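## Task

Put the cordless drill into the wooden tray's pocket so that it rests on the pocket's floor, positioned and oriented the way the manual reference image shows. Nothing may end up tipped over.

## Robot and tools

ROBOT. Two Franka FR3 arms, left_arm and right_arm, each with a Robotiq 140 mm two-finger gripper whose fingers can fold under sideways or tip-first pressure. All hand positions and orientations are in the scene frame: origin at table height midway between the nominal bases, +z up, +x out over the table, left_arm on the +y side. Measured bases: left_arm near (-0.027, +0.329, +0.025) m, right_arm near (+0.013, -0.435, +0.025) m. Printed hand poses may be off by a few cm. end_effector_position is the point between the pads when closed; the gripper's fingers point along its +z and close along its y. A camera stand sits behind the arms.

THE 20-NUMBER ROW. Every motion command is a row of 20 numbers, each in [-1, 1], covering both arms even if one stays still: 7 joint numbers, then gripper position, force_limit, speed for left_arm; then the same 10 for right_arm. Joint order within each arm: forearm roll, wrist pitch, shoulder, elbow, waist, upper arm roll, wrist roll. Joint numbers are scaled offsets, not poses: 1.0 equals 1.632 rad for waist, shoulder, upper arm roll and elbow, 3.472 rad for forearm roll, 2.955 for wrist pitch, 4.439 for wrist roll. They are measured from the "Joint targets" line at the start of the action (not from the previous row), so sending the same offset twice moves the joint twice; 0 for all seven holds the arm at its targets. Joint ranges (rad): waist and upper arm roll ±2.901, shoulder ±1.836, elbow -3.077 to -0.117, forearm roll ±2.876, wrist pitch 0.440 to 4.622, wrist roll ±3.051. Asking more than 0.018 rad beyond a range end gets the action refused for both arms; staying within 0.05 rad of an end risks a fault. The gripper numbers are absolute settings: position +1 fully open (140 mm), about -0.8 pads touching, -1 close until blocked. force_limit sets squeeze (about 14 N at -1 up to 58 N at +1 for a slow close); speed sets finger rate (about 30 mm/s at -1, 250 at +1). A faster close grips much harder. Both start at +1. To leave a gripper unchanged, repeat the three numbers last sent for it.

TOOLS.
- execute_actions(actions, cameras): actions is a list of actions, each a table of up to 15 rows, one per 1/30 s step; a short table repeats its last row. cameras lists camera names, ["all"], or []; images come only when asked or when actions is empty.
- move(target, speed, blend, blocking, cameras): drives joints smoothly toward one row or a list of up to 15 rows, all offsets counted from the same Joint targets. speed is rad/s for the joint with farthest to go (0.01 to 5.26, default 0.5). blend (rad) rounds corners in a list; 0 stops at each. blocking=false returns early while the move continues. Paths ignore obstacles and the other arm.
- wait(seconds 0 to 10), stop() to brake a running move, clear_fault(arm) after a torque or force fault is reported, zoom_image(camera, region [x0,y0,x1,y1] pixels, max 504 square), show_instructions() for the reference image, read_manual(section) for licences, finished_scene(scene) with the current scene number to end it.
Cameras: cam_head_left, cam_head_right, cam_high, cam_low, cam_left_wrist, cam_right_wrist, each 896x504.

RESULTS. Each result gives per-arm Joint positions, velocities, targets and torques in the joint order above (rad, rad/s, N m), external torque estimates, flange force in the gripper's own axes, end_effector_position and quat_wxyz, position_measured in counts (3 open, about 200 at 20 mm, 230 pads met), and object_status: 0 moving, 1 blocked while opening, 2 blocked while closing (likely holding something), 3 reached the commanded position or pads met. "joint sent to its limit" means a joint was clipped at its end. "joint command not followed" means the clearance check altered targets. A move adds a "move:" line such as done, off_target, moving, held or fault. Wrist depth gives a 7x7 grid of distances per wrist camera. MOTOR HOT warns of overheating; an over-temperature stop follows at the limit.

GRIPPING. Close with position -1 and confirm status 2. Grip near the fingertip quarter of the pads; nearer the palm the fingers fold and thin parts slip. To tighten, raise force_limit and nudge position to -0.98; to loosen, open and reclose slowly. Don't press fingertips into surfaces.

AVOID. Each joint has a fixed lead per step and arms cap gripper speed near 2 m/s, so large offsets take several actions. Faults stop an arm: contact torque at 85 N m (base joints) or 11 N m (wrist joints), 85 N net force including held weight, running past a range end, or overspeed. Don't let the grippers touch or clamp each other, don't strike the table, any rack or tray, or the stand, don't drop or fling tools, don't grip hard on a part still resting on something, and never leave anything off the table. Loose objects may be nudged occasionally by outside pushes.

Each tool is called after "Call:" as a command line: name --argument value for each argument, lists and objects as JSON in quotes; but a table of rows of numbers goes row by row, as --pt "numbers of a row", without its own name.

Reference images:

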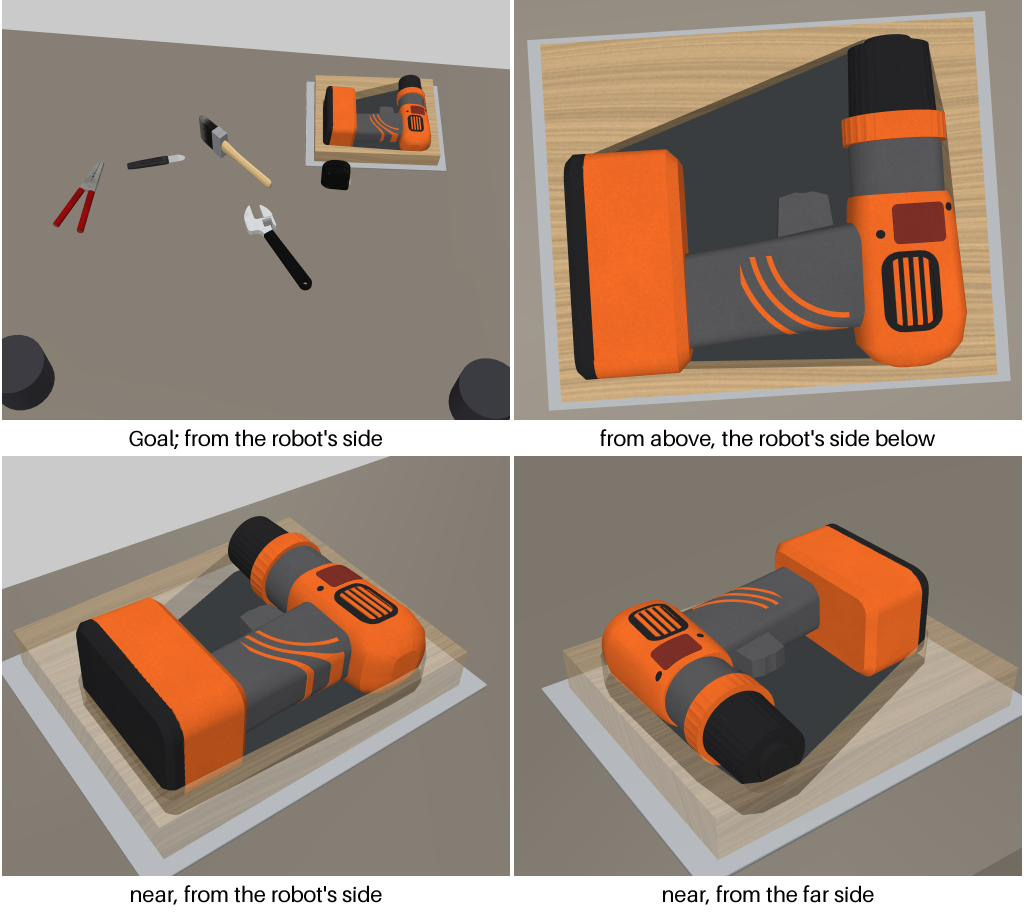

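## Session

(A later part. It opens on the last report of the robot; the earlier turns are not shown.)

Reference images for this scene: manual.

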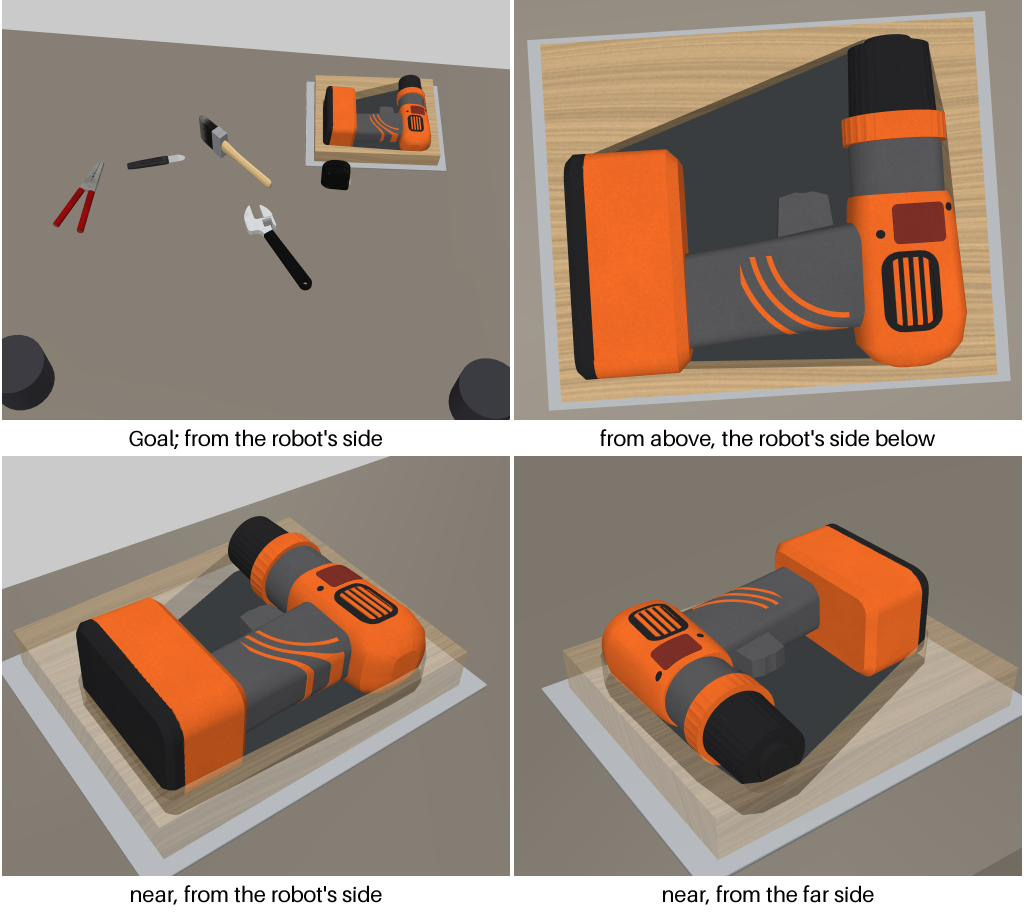

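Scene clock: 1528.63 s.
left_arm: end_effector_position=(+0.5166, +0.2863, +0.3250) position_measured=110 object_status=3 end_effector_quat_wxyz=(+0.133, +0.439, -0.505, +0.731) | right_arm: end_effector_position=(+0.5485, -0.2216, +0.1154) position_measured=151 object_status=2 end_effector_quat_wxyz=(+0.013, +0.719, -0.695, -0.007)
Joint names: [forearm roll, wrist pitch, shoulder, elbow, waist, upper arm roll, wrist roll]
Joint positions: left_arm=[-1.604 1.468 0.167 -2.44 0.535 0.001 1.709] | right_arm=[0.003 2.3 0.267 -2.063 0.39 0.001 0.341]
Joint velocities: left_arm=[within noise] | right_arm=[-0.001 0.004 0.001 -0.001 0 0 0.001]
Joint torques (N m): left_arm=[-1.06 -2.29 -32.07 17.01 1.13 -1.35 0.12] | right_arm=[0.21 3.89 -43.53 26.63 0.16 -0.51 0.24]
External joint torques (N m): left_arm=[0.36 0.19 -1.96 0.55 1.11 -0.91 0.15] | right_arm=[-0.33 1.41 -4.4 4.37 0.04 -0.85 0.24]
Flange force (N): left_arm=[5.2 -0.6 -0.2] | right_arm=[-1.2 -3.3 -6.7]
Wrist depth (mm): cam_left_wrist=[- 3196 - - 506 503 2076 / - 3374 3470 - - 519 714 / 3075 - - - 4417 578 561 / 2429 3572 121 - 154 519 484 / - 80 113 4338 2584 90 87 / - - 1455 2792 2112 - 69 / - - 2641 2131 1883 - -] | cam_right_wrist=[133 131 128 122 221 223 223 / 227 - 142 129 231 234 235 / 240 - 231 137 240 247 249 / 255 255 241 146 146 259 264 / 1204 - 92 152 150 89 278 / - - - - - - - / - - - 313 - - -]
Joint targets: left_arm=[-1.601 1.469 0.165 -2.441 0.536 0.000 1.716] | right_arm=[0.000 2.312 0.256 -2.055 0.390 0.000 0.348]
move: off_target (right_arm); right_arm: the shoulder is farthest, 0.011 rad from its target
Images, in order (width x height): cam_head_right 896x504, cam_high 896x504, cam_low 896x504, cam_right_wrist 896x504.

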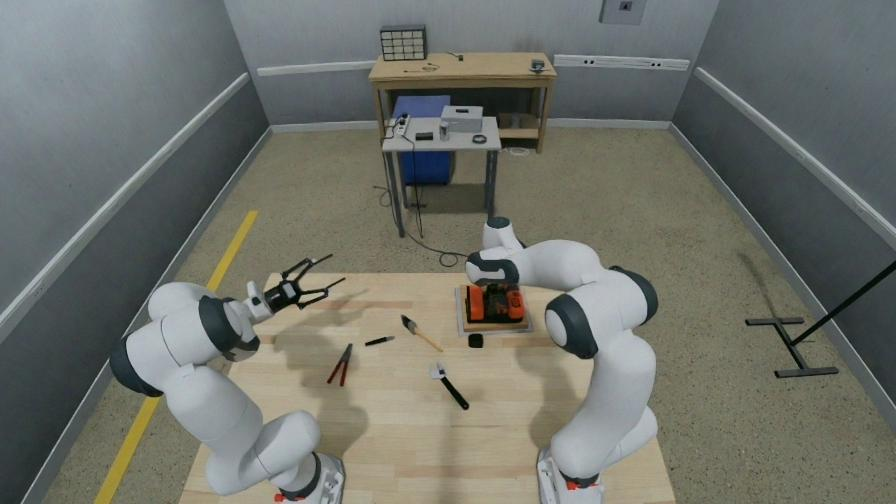

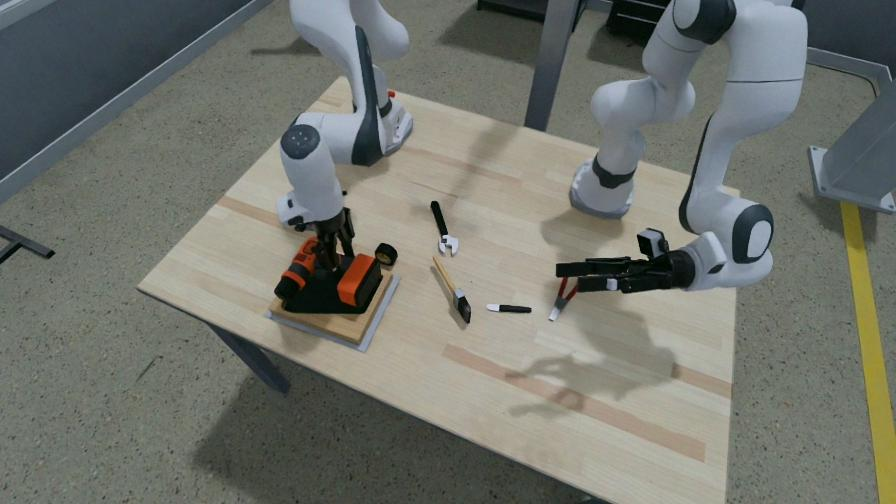

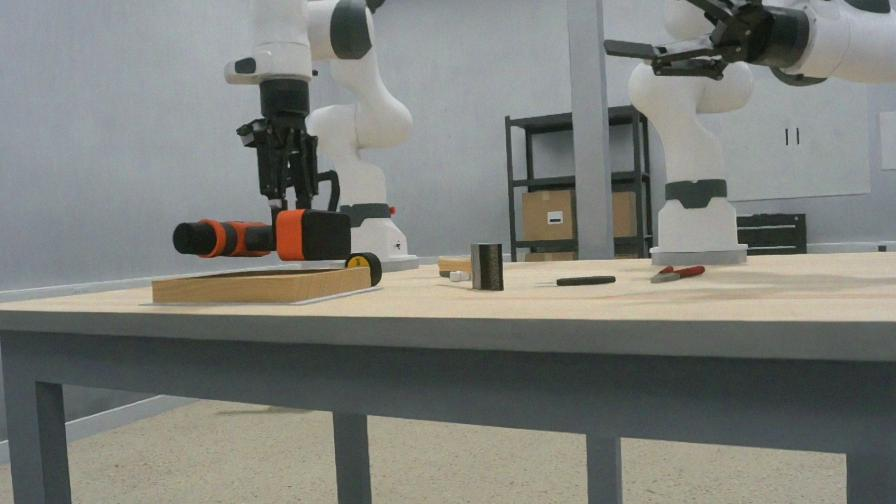

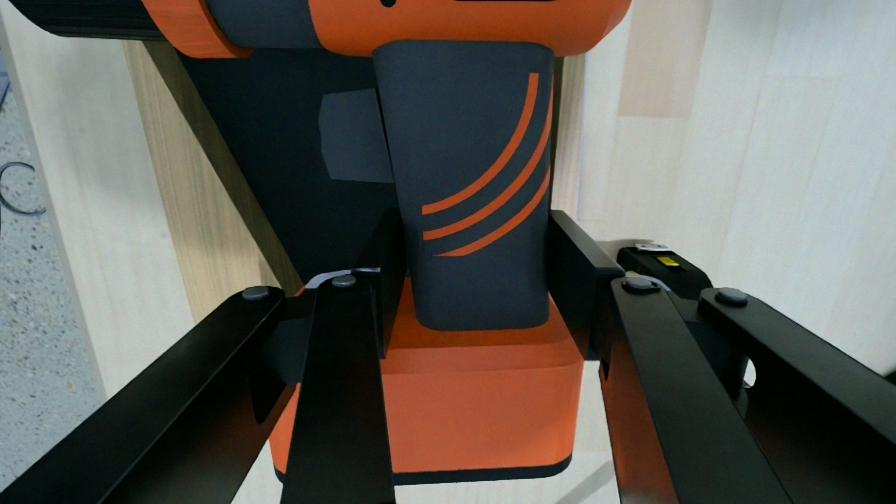

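Call:
move --target '[0,0,0,0,0,0,0,0.15,0,-1,0,0.00964,0.02181,0.0038,-0.00165,0,-0.0005,-1,0,-1]' --speed 0.08 --cameras '["cam_right_wrist","cam_high"]'

Call:
zoom_image --camera "cam_right_wrist" --region '[500, 0, 680, 230]'

Call:
zoom_image --camera "cam_right_wrist" --region '[0, 0, 360, 310]'

Call:
zoom_image --camera "cam_high" --region '[260, 230, 400, 360]'

Scene clock: 1660.10 s.
left_arm: end_effector_position=(+0.5166, +0.2863, +0.3250) position_measured=110 object_status=3 end_effector_quat_wxyz=(+0.133, +0.439, -0.505, +0.731) | right_arm: end_effector_position=(+0.5513, -0.2207, +0.0995) position_measured=151 object_status=2 end_effector_quat_wxyz=(+0.014, +0.719, -0.695, -0.008)
Joint names: [forearm roll, wrist pitch, shoulder, elbow, waist, upper arm roll, wrist roll]
Joint positions: left_arm=[-1.604 1.468 0.167 -2.44 0.535 0.001 1.709] | right_arm=[0.003 2.329 0.301 -2.058 0.389 0.001 0.341]
Joint velocities: left_arm=[within noise] | right_arm=[-0.001 0.004 0 0.001 -0.001 0.001 -0.001]
Joint torques (N m): left_arm=[-1.07 -2.29 -32.1 17.02 1.16 -1.34 0.13] | right_arm=[0.18 3.87 -44.09 26.64 -0.45 -0.51 0.1]
External joint torques (N m): left_arm=[0.36 0.21 -1.89 0.51 1.2 -0.85 0.17] | right_arm=[-0.35 1.4 -4.16 4.69 -0.43 -0.76 0.1]
Flange force (N): left_arm=[5.1 -0.5 -0.4] | right_arm=[-1.3 -5.5 -6.4]
Wrist depth (mm): cam_left_wrist=[- 2699 2584 3283 499 493 - / 2405 2892 - - - 515 723 / - 3283 - 3037 3626 588 561 / - 2892 134 5061 153 521 488 / - 80 113 3918 2730 90 86 / - - 1463 2761 2189 - 69 / - - - 2076 1840 - -] | cam_right_wrist=[132 118 128 125 207 208 209 / 213 - 201 129 209 219 221 / 224 - 216 137 226 231 234 / 237 - 223 145 147 243 249 / 252 - 92 152 151 89 260 / - - - - - - - / - - - 298 - - -]
Joint targets: left_arm=[-1.601 1.469 0.165 -2.441 0.536 0.000 1.716] | right_arm=[0.000 2.340 0.291 -2.049 0.388 0.000 0.346]
move: off_target (right_arm); right_arm: the wrist pitch is farthest, 0.012 rad from its target
Images, in order (width x height): cam_high 896x504, cam_right_wrist 896x504.

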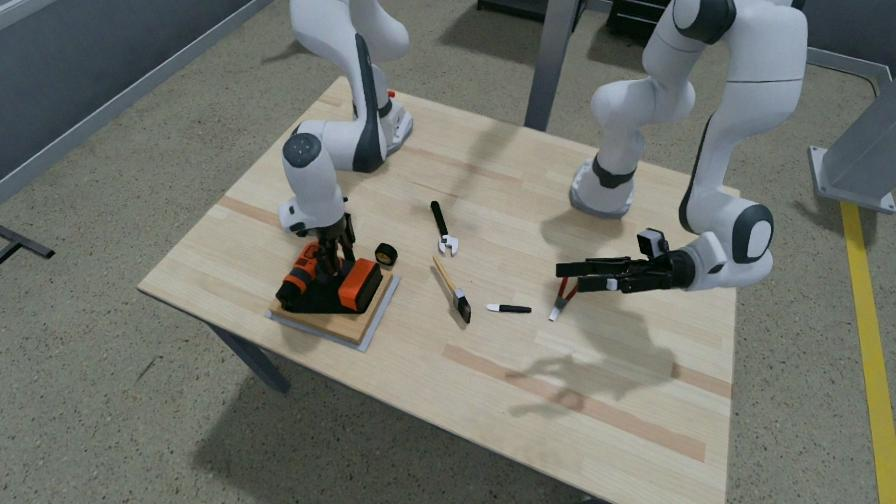

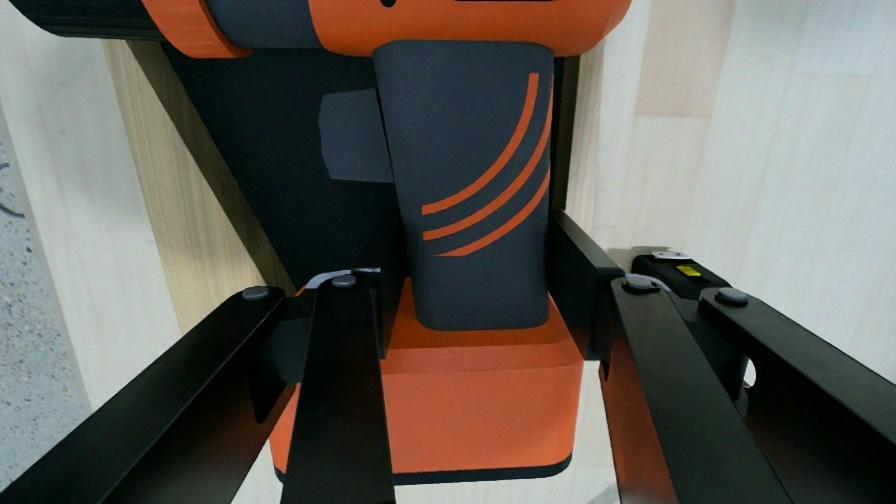

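Scaled by 2.191.

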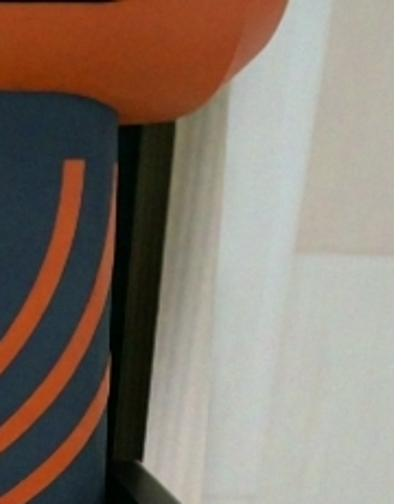

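Scaled by 1.400.

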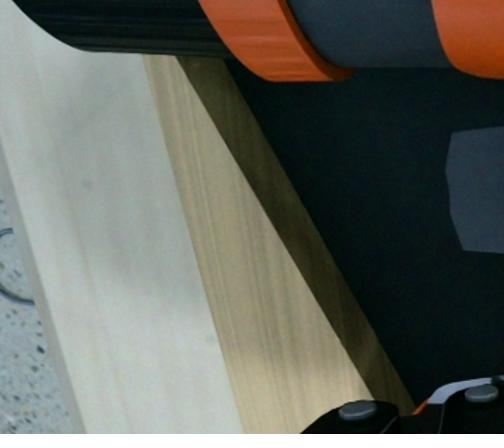

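Scaled by 3.600.

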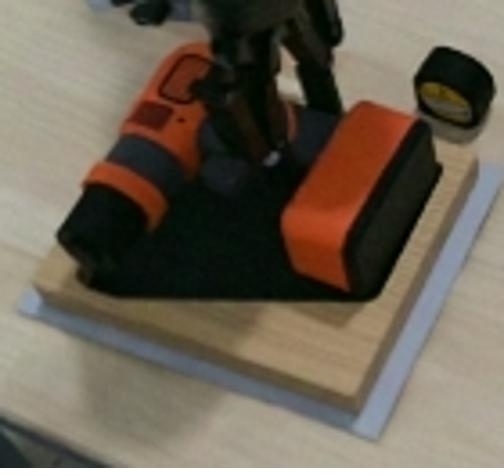

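Call:
move --target '[0,0,0,0,0,0,0,0.15,0,-1,0,0.01029,0.01563,-0.003,-0.0003,0,-0.00205,-1,0,-1]' --speed 0.04 --cameras '["cam_right_wrist","cam_high","cam_low"]'

Call:
zoom_image --camera "cam_right_wrist" --region '[500, 0, 680, 230]'

Call:
zoom_image --camera "cam_low" --region '[130, 180, 400, 320]'

Call:
zoom_image --camera "cam_high" --region '[260, 230, 400, 360]'

Scene clock: 1692.07 s.
left_arm: end_effector_position=(+0.5166, +0.2863, +0.3250) position_measured=110 object_status=3 end_effector_quat_wxyz=(+0.133, +0.439, -0.505, +0.731) | right_arm: end_effector_position=(+0.5516, -0.2208, +0.0857) position_measured=151 object_status=2 end_effector_quat_wxyz=(+0.014, +0.719, -0.695, -0.008)
Joint names: [forearm roll, wrist pitch, shoulder, elbow, waist, upper arm roll, wrist roll]
Joint positions: left_arm=[-1.604 1.468 0.167 -2.44 0.535 0.001 1.709] | right_arm=[0.003 2.356 0.326 -2.061 0.389 0.001 0.341]
Joint torques (N m): left_arm=[-1.07 -2.28 -32.08 16.98 1.15 -1.4 0.1] | right_arm=[0.18 4.43 -44.33 26.1 -0.45 -0.5 -0.09]
External joint torques (N m): left_arm=[0.37 0.22 -1.79 0.38 1.2 -0.9 0.14] | right_arm=[-0.33 1.96 -3.96 4.48 -0.43 -0.76 -0.1]
Flange force (N): left_arm=[5.1 -0.3 -0.4] | right_arm=[-0.6 -4.8 -4.6]
Wrist depth (mm): cam_left_wrist=[2059 2761 - - 525 497 2150 / - 2927 - - 2927 518 771 / - 3037 3626 - - 621 570 / - 3155 134 - 154 519 480 / - 80 113 4049 2670 90 86 / - - 1481 2670 2189 - 69 / - - 2730 2169 1799 - -] | cam_right_wrist=[130 131 184 - 130 196 197 / 200 190 188 132 185 207 209 / 211 197 201 139 209 218 220 / 223 - 209 146 147 228 232 / 235 - 93 151 145 89 245 / - - - - - - - / - - - 274 - - -]
Joint targets: left_arm=[-1.601 1.469 0.165 -2.441 0.536 0.000 1.716] | right_arm=[0.000 2.371 0.317 -2.054 0.387 0.000 0.336]
move: off_target (right_arm); right_arm: the wrist pitch is farthest, 0.015 rad from its target
Images, in order (width x height): cam_high 896x504, cam_low 896x504, cam_right_wrist 896x504.

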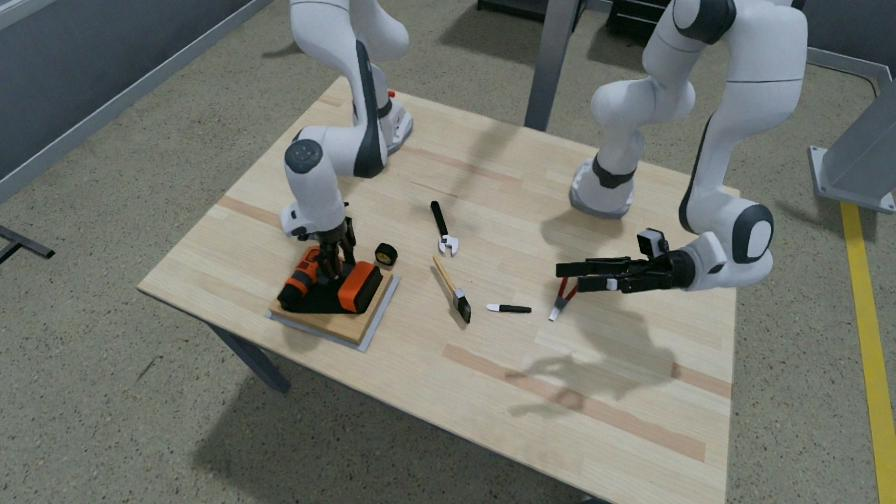

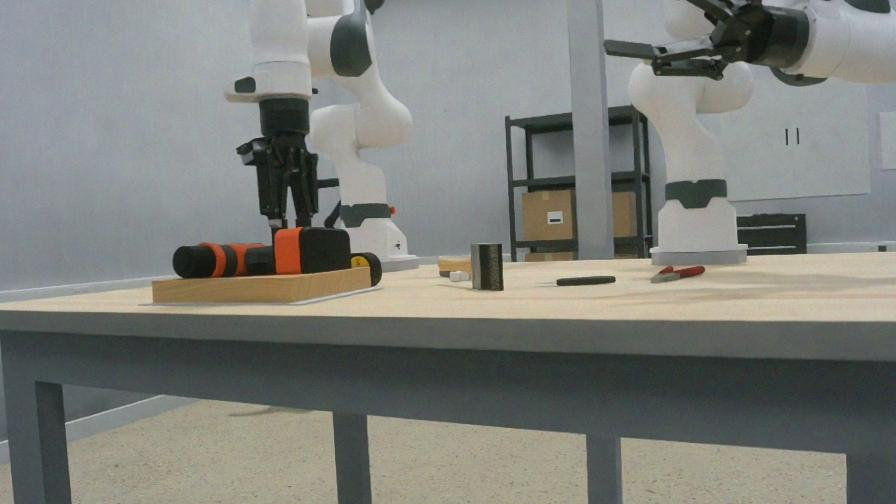

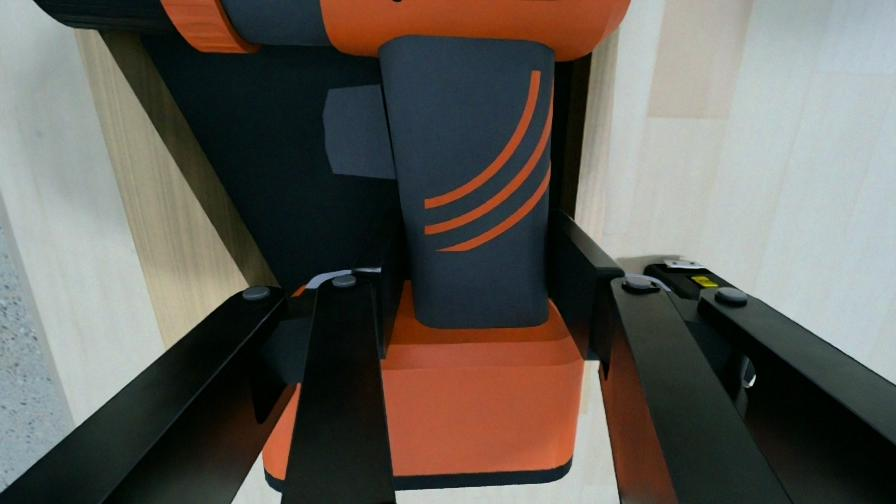

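Scaled by 2.191.

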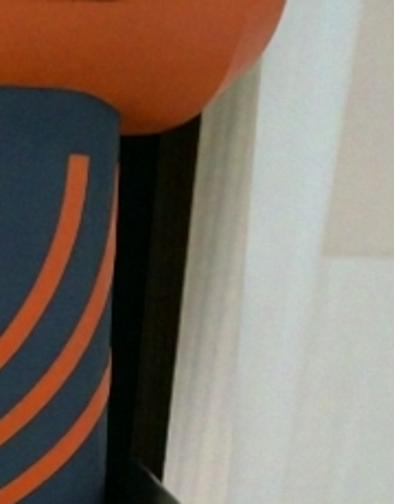

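Scaled by 1.867.

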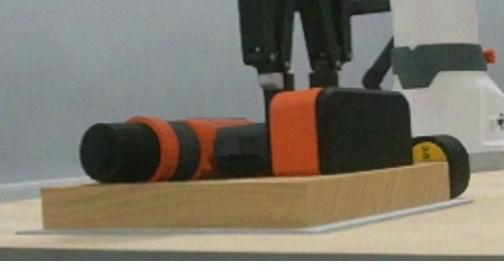

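Scaled by 3.600.

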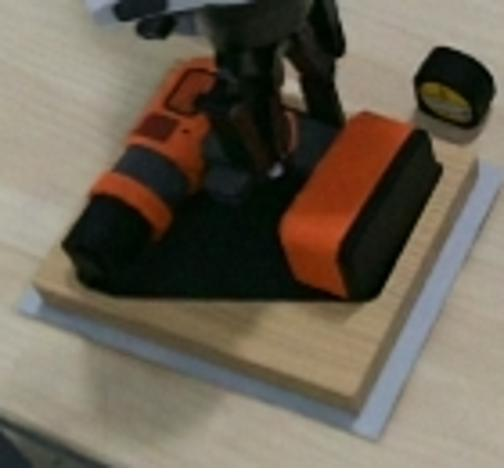

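Call:
move --target '[0,0,0,0,0,0,0,0.15,0,-1,0,-0.01029,-0.01563,0.003,0.0003,0,0.00205,-1,0,-1]' --speed 0.06 --cameras '["cam_right_wrist","cam_low"]'

Call:
zoom_image --camera "cam_low" --region '[130, 180, 400, 320]'

Call:
zoom_image --camera "cam_right_wrist" --region '[230, 240, 680, 500]'

Scene clock: 1738.30 s.
left_arm: end_effector_position=(+0.5166, +0.2863, +0.3250) position_measured=110 object_status=3 end_effector_quat_wxyz=(+0.133, +0.439, -0.505, +0.731) | right_arm: end_effector_position=(+0.5532, -0.2203, +0.0979) position_measured=151 object_status=2 end_effector_quat_wxyz=(+0.011, +0.719, -0.695, -0.007)
Joint names: [forearm roll, wrist pitch, shoulder, elbow, waist, upper arm roll, wrist roll]
Joint positions: left_arm=[-1.604 1.468 0.167 -2.44 0.535 0.001 1.709] | right_arm=[0.003 2.337 0.306 -2.058 0.389 0.001 0.341]
Joint velocities: left_arm=[within noise] | right_arm=[-0.002 -0.003 0 -0.001 0.001 0 0]
Joint torques (N m): left_arm=[-1.07 -2.3 -32.05 17.03 1.19 -1.34 0.13] | right_arm=[0.19 3.32 -44.5 26.3 -0.18 -0.43 0.07]
External joint torques (N m): left_arm=[0.35 0.18 -1.9 0.54 1.19 -0.89 0.16] | right_arm=[-0.33 0.84 -4.59 4.46 -0.18 -0.69 0.07]
Flange force (N): left_arm=[5.0 -0.6 -0.4] | right_arm=[-1.1 -4.2 -8.1]
Wrist depth (mm): cam_left_wrist=[2008 3196 2429 - 527 494 - / 2405 2927 3470 - 2792 517 776 / - - - 3856 2825 675 556 / - 2792 121 - 154 521 481 / - 80 114 3521 2670 91 87 / - - 1620 2761 2112 - 69 / - - - 2169 1827 - -] | cam_right_wrist=[201 - - - 203 207 207 / 212 - 144 132 215 218 218 / 223 191 212 139 225 229 231 / 236 - 129 146 147 240 245 / 251 - 93 151 145 89 257 / - - - - - - - / - - - 153 - - -]
Joint targets: left_arm=[-1.601 1.469 0.165 -2.441 0.536 0.000 1.716] | right_arm=[0.000 2.340 0.291 -2.049 0.388 0.000 0.346]
move: off_target (right_arm); right_arm: the shoulder is farthest, 0.014 rad from its target
Images, in order (width x height): cam_low 896x504, cam_right_wrist 896x504.

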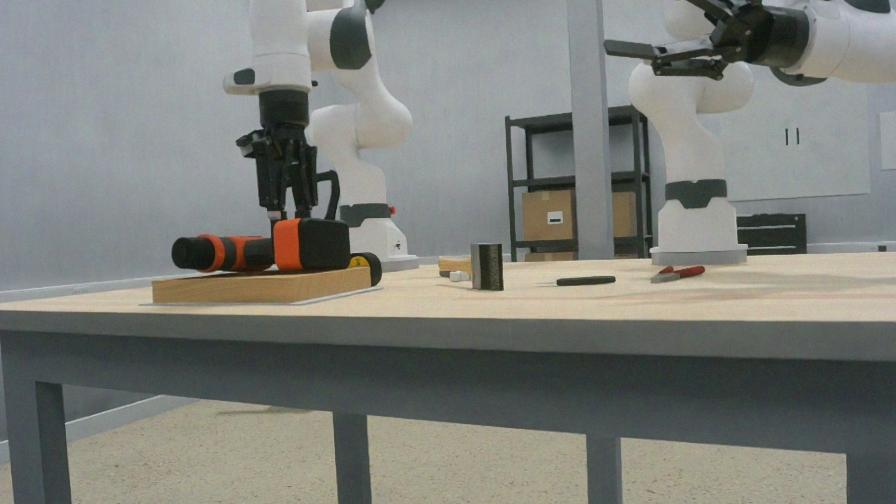

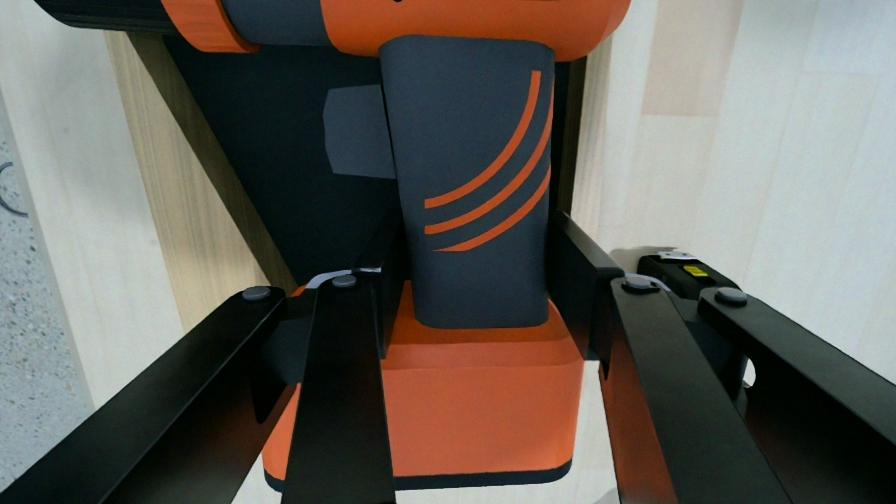

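Scaled by 1.867.

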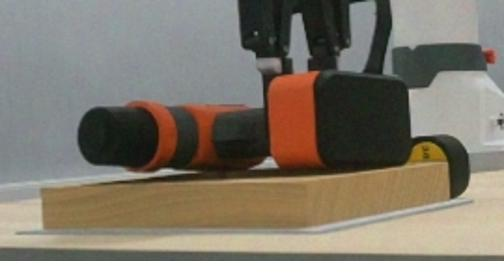

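Scaled by 1.120.

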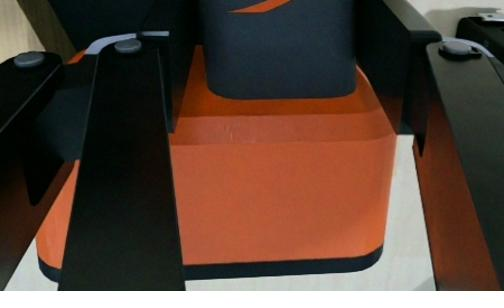

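Call:
zoom_image --camera "cam_right_wrist" --region '[0, 0, 330, 110]'

Call:
zoom_image --camera "cam_right_wrist" --region '[320, 0, 650, 110]'

Call:
zoom_image --camera "cam_right_wrist" --region '[370, 320, 610, 500]'

Scaled by 1.527.

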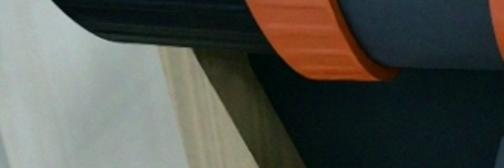

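Scaled by 1.527.

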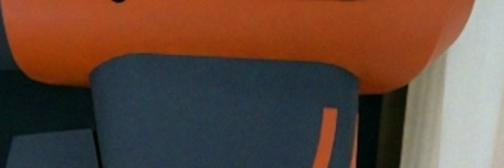

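Scaled by 2.100.

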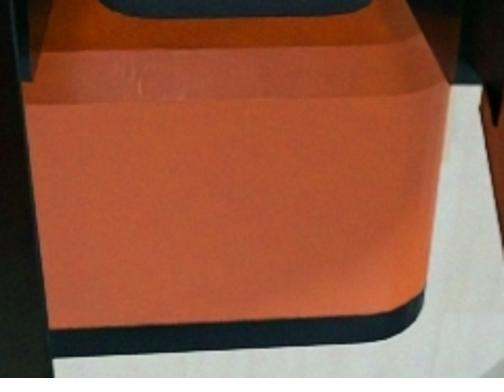

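Call:
move --target '[0,0,0,0,0,0,0,0.15,0,-1,0,0,0,0,0,0,-0.00834,-1,0,-1]' --speed 0.06 --cameras '["cam_right_wrist","cam_high","cam_head_right","cam_head_left"]'

Call:
zoom_image --camera "cam_head_right" --region '[440, 265, 560, 345]'

Call:
zoom_image --camera "cam_right_wrist" --region '[500, 0, 680, 230]'

Call:
zoom_image --camera "cam_right_wrist" --region '[0, 0, 360, 310]'

Scene clock: 1859.60 s.
left_arm: end_effector_position=(+0.5166, +0.2863, +0.3250) position_measured=110 object_status=3 end_effector_quat_wxyz=(+0.133, +0.439, -0.505, +0.731) | right_arm: end_effector_position=(+0.5530, -0.2203, +0.0979) position_measured=151 object_status=2 end_effector_quat_wxyz=(+0.012, +0.727, -0.686, -0.007)
Joint names: [forearm roll, wrist pitch, shoulder, elbow, waist, upper arm roll, wrist roll]
Joint positions: left_arm=[-1.604 1.468 0.167 -2.44 0.535 0.001 1.709] | right_arm=[0.003 2.336 0.306 -2.058 0.389 0.001 0.317]
Joint velocities: left_arm=[within noise] | right_arm=[0 0.001 0.001 -0.001 0 0 -0.006]
Joint torques (N m): left_arm=[-1.06 -2.28 -32.09 16.98 1.16 -1.36 0.11] | right_arm=[0.2 3.35 -44.55 26.29 -0.17 -0.47 -0.13]
External joint torques (N m): left_arm=[0.37 0.2 -1.85 0.43 1.14 -0.93 0.15] | right_arm=[-0.32 0.88 -4.8 4.51 -0.17 -0.73 -0.13]
Flange force (N): left_arm=[5.1 -0.4 -0.3] | right_arm=[-0.5 -4.0 -8.4]
Wrist depth (mm): cam_left_wrist=[- - 2584 - 516 501 - / 2359 - 4672 - - 519 738 / - - 5061 3521 - 561 561 / - 2858 121 3681 154 520 483 / - 80 113 3521 2699 90 87 / - - 1429 2699 2150 - 69 / - - 2730 2169 1799 - -] | cam_right_wrist=[201 129 - - 131 206 208 / 212 202 144 132 210 218 219 / 223 - 215 139 222 230 231 / 237 - 223 146 148 241 245 / 252 - 93 151 147 89 257 / - - - - - - - / - - - 152 - - -]
Joint targets: left_arm=[-1.601 1.469 0.165 -2.441 0.536 0.000 1.716] | right_arm=[0.000 2.340 0.291 -2.049 0.388 0.000 0.309]
move: off_target (right_arm); right_arm: the shoulder is farthest, 0.015 rad from its target
Images, in order (width x height): cam_head_left 896x504, cam_head_right 896x504, cam_high 896x504, cam_right_wrist 896x504.

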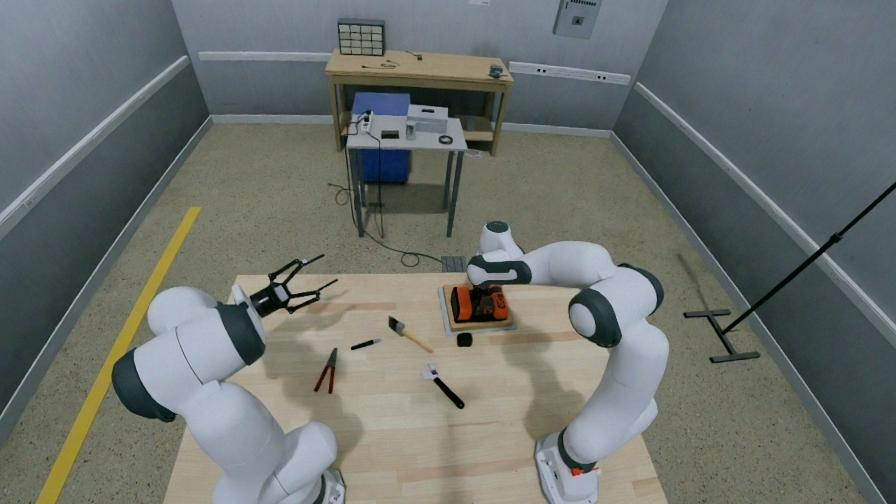

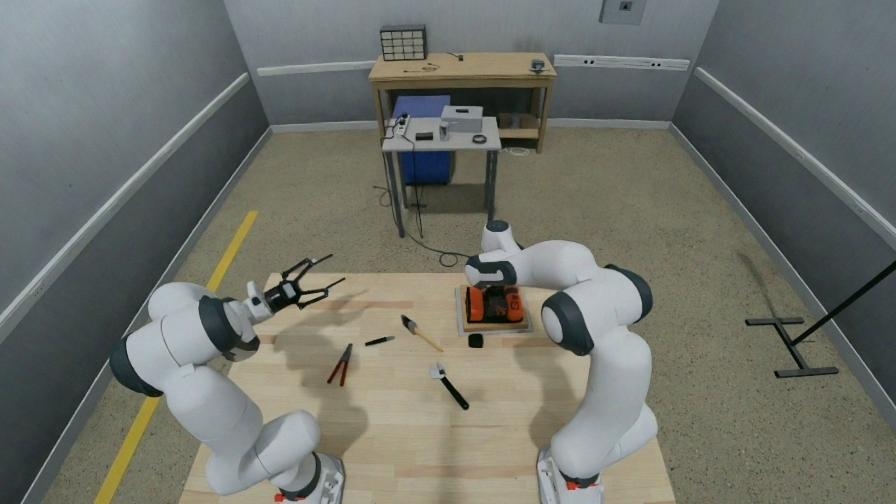

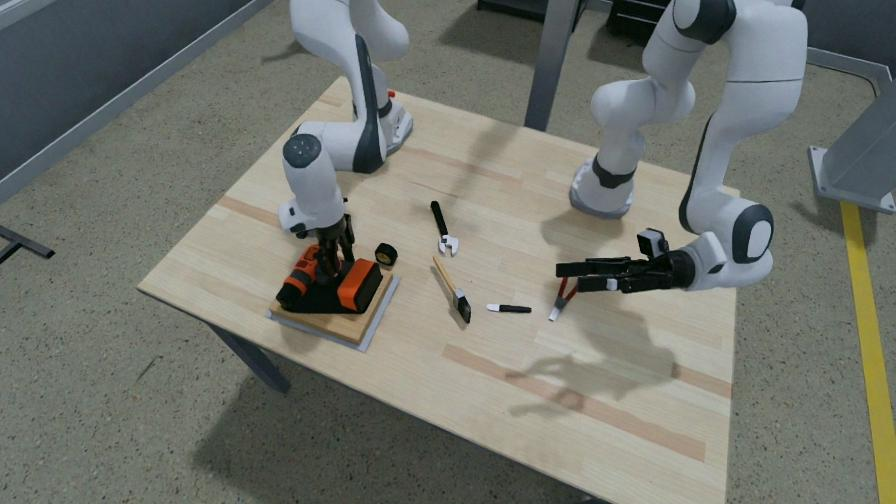

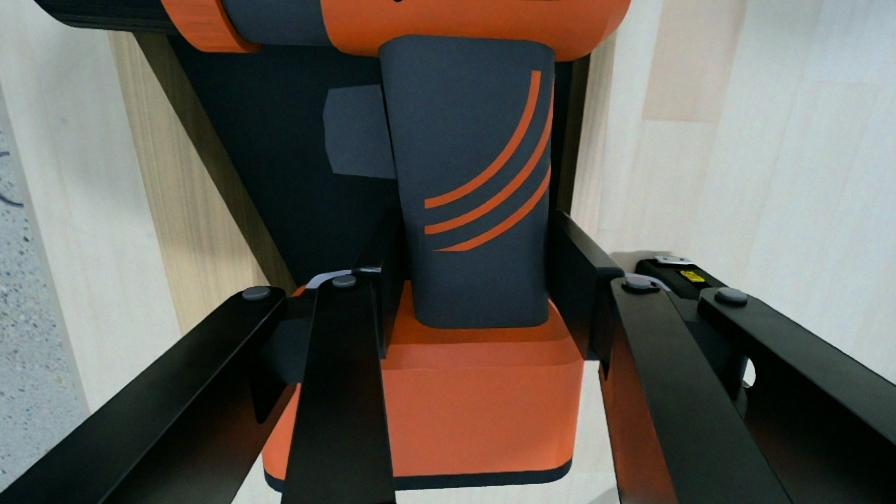

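Scaled by 4.200.

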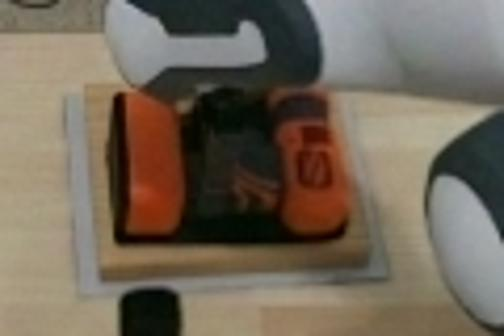

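Scaled by 2.191.

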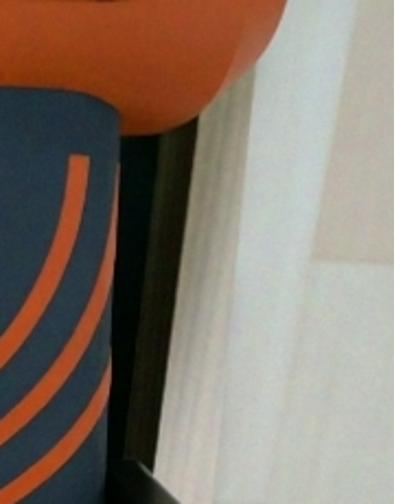

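Scaled by 1.400.

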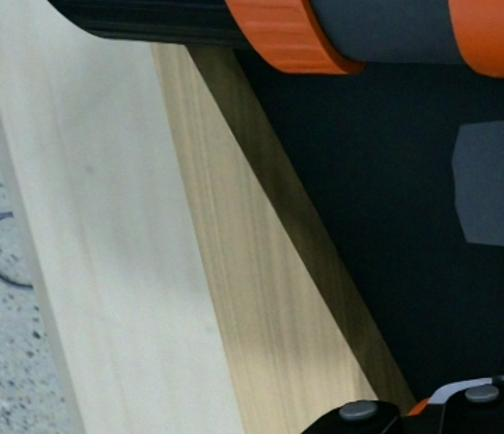

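Call:
zoom_image --camera "cam_high" --region '[270, 235, 400, 355]'

Call:
zoom_image --camera "cam_head_left" --region '[420, 265, 540, 345]'

Scaled by 3.877.

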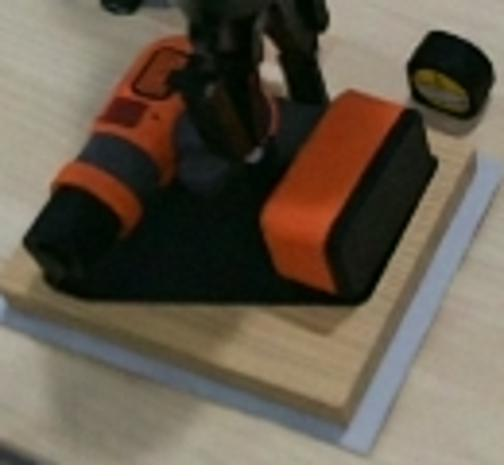

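Scaled by 4.200.

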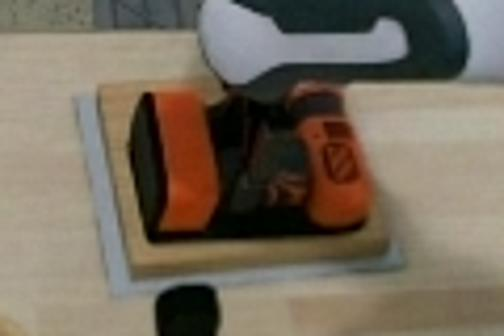

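Call:
execute_actions --actions '[]' --cameras '["cam_left_wrist"]'

Call:
zoom_image --camera "cam_left_wrist" --region '[540, 60, 890, 330]'

Scene clock: 1926.70 s.
left_arm: end_effector_position=(+0.5166, +0.2863, +0.3250) position_measured=110 object_status=3 end_effector_quat_wxyz=(+0.133, +0.439, -0.505, +0.731) | right_arm: end_effector_position=(+0.5529, -0.2203, +0.0979) position_measured=151 object_status=2 end_effector_quat_wxyz=(+0.012, +0.728, -0.686, -0.007)
Joint names: [forearm roll, wrist pitch, shoulder, elbow, waist, upper arm roll, wrist roll]
Joint positions: left_arm=[-1.604 1.468 0.167 -2.44 0.535 0.001 1.709] | right_arm=[0.003 2.336 0.306 -2.058 0.389 0.001 0.315]
Joint velocities: within noise
Joint torques (N m): left_arm=[-1.07 -2.29 -32.07 17 1.14 -1.35 0.14] | right_arm=[0.19 3.36 -44.54 26.23 -0.19 -0.47 -0.19]
External joint torques (N m): left_arm=[0.36 0.19 -1.86 0.48 1.12 -0.92 0.17] | right_arm=[-0.33 0.88 -4.71 4.42 -0.32 -0.86 -0.19]
Flange force (N): left_arm=[5.0 -0.5 -0.3] | right_arm=[-0.1 -4.0 -8.2]
Wrist depth (mm): cam_left_wrist=[- - - - 2892 499 2382 / - - 3470 - - 519 736 / - 2892 - - - 604 561 / - 3155 121 - 153 509 480 / - 80 114 4188 2730 91 87 / - - 1455 2670 2076 - 69 / - - 2792 2112 1799 - -] | cam_right_wrist=[201 128 197 - 130 207 206 / 212 201 199 132 208 218 218 / 223 - 217 139 224 230 231 / 236 238 222 146 148 241 245 / 252 - 93 151 145 89 257 / - - - 141 - - - / - - - 153 - - -]
Joint targets: left_arm=[-1.601 1.469 0.165 -2.441 0.536 0.000 1.716] | right_arm=[0.000 2.340 0.291 -2.049 0.388 0.000 0.309]
Tool commands: left_gripper/position=+0.15 left_gripper/force_limit=+0.0 left_gripper/speed=-1.0 right_gripper/position=-1.0 right_gripper/force_limit=+0.0 right_gripper/speed=-1.0
Images, in order (width x height): cam_left_wrist 896x504.

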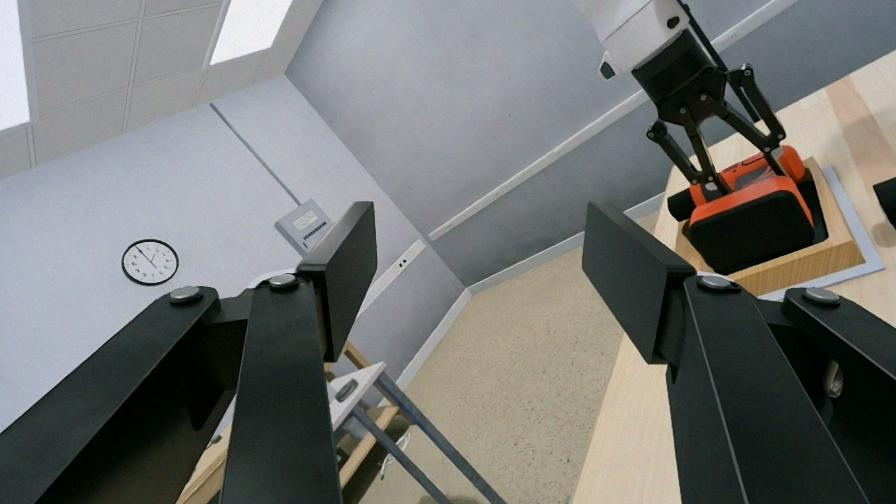

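Scaled by 1.440.

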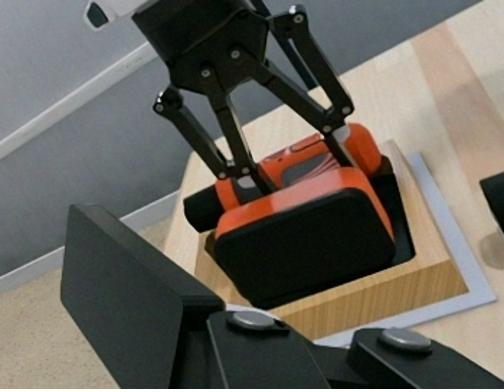

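Call:
move --target '[0.4611,0.3296,-0.2951,0.1042,-0.7444,0,-0.0327,0.15,0,-1,0,0,0,0,0,0,0,-1,0,-1]' --speed 0.7 --cameras '["cam_left_wrist","cam_high"]'

Scene clock: 2013.37 s.
left_arm: end_effector_position=(+0.4436, -0.0319, +0.3755) position_measured=110 object_status=3 end_effector_quat_wxyz=(+0.227, +0.314, +0.918, -0.077) | right_arm: end_effector_position=(+0.5529, -0.2203, +0.0979) position_measured=151 object_status=2 end_effector_quat_wxyz=(+0.012, +0.728, -0.686, -0.007)
Joint names: [forearm roll, wrist pitch, shoulder, elbow, waist, upper arm roll, wrist roll]
Joint positions: left_arm=[-0.003 2.439 -0.316 -2.27 -0.678 -0.001 1.579] | right_arm=[0.003 2.336 0.306 -2.058 0.389 0.001 0.315]
Joint velocities: left_arm=[0.001 0.005 0 -0.001 -0.001 0 -0.006] | right_arm=[within noise]
Joint torques (N m): left_arm=[1.33 3.8 -22.8 25.62 -0.13 -0.69 -0.26] | right_arm=[0.18 3.36 -44.54 26.3 -0.18 -0.5 -0.22]
External joint torques (N m): left_arm=[0.57 0.42 -0.41 0 -0.13 -0.41 -0.24] | right_arm=[-0.34 0.86 -4.36 4.31 -0.36 -0.93 -0.23]
Flange force (N): left_arm=[1.5 -1.6 0.2] | right_arm=[-0.1 -4.5 -7.7]
Wrist depth (mm): cam_left_wrist=[470 473 466 453 465 461 455 / 543 540 518 515 526 520 1446 / 624 629 447 573 610 1664 1630 / 2076 754 134 1959 153 1883 1827 / - 81 114 2359 2429 93 87 / - - 285 3037 2858 - 69 / - - 266 - - - -] | cam_right_wrist=[202 128 195 - 131 206 207 / 212 203 200 132 213 218 218 / 223 - 215 139 223 230 231 / 237 200 129 146 148 240 245 / 251 - 93 151 147 89 257 / - - - - - - - / - - - 304 - - -]
Joint targets: left_arm=[0.000 2.444 -0.317 -2.271 -0.679 0.000 1.571] | right_arm=[0.000 2.340 0.291 -2.049 0.388 0.000 0.309]
move: off_target (right_arm); right_arm: the shoulder is farthest, 0.015 rad from its target
Images, in order (width x height): cam_high 896x504, cam_left_wrist 896x504.

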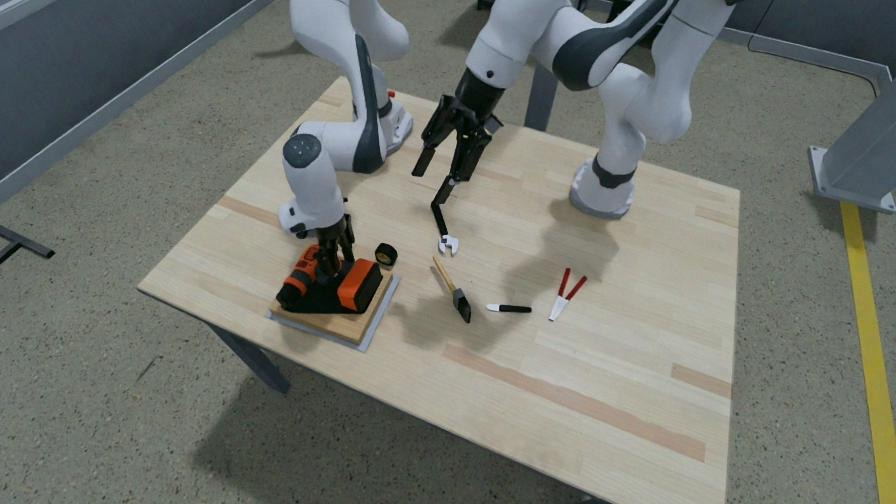

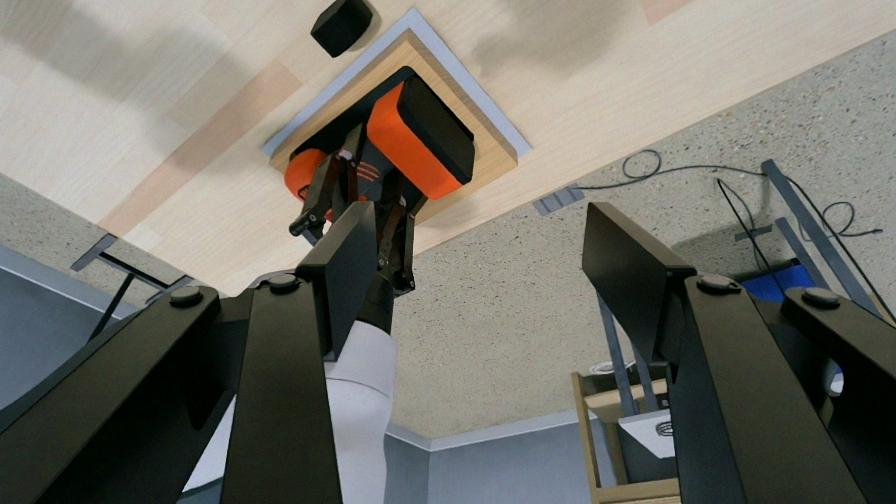

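Excellent view. Zooming.

Call:
zoom_image --camera "cam_left_wrist" --region '[250, 0, 550, 240]'

Call:
zoom_image --camera "cam_left_wrist" --region '[340, 20, 540, 220]'

Scaled by 1.680.

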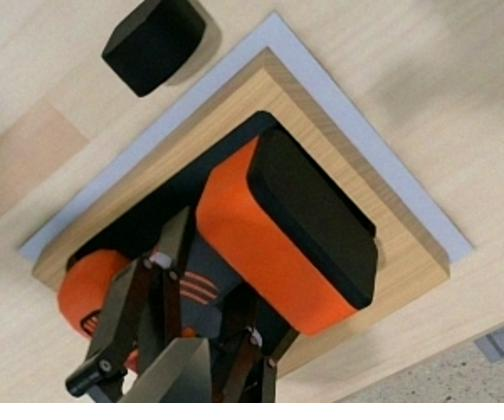

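Scaled by 2.520.

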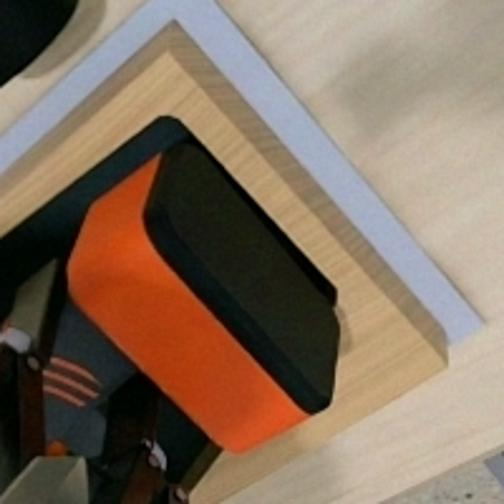

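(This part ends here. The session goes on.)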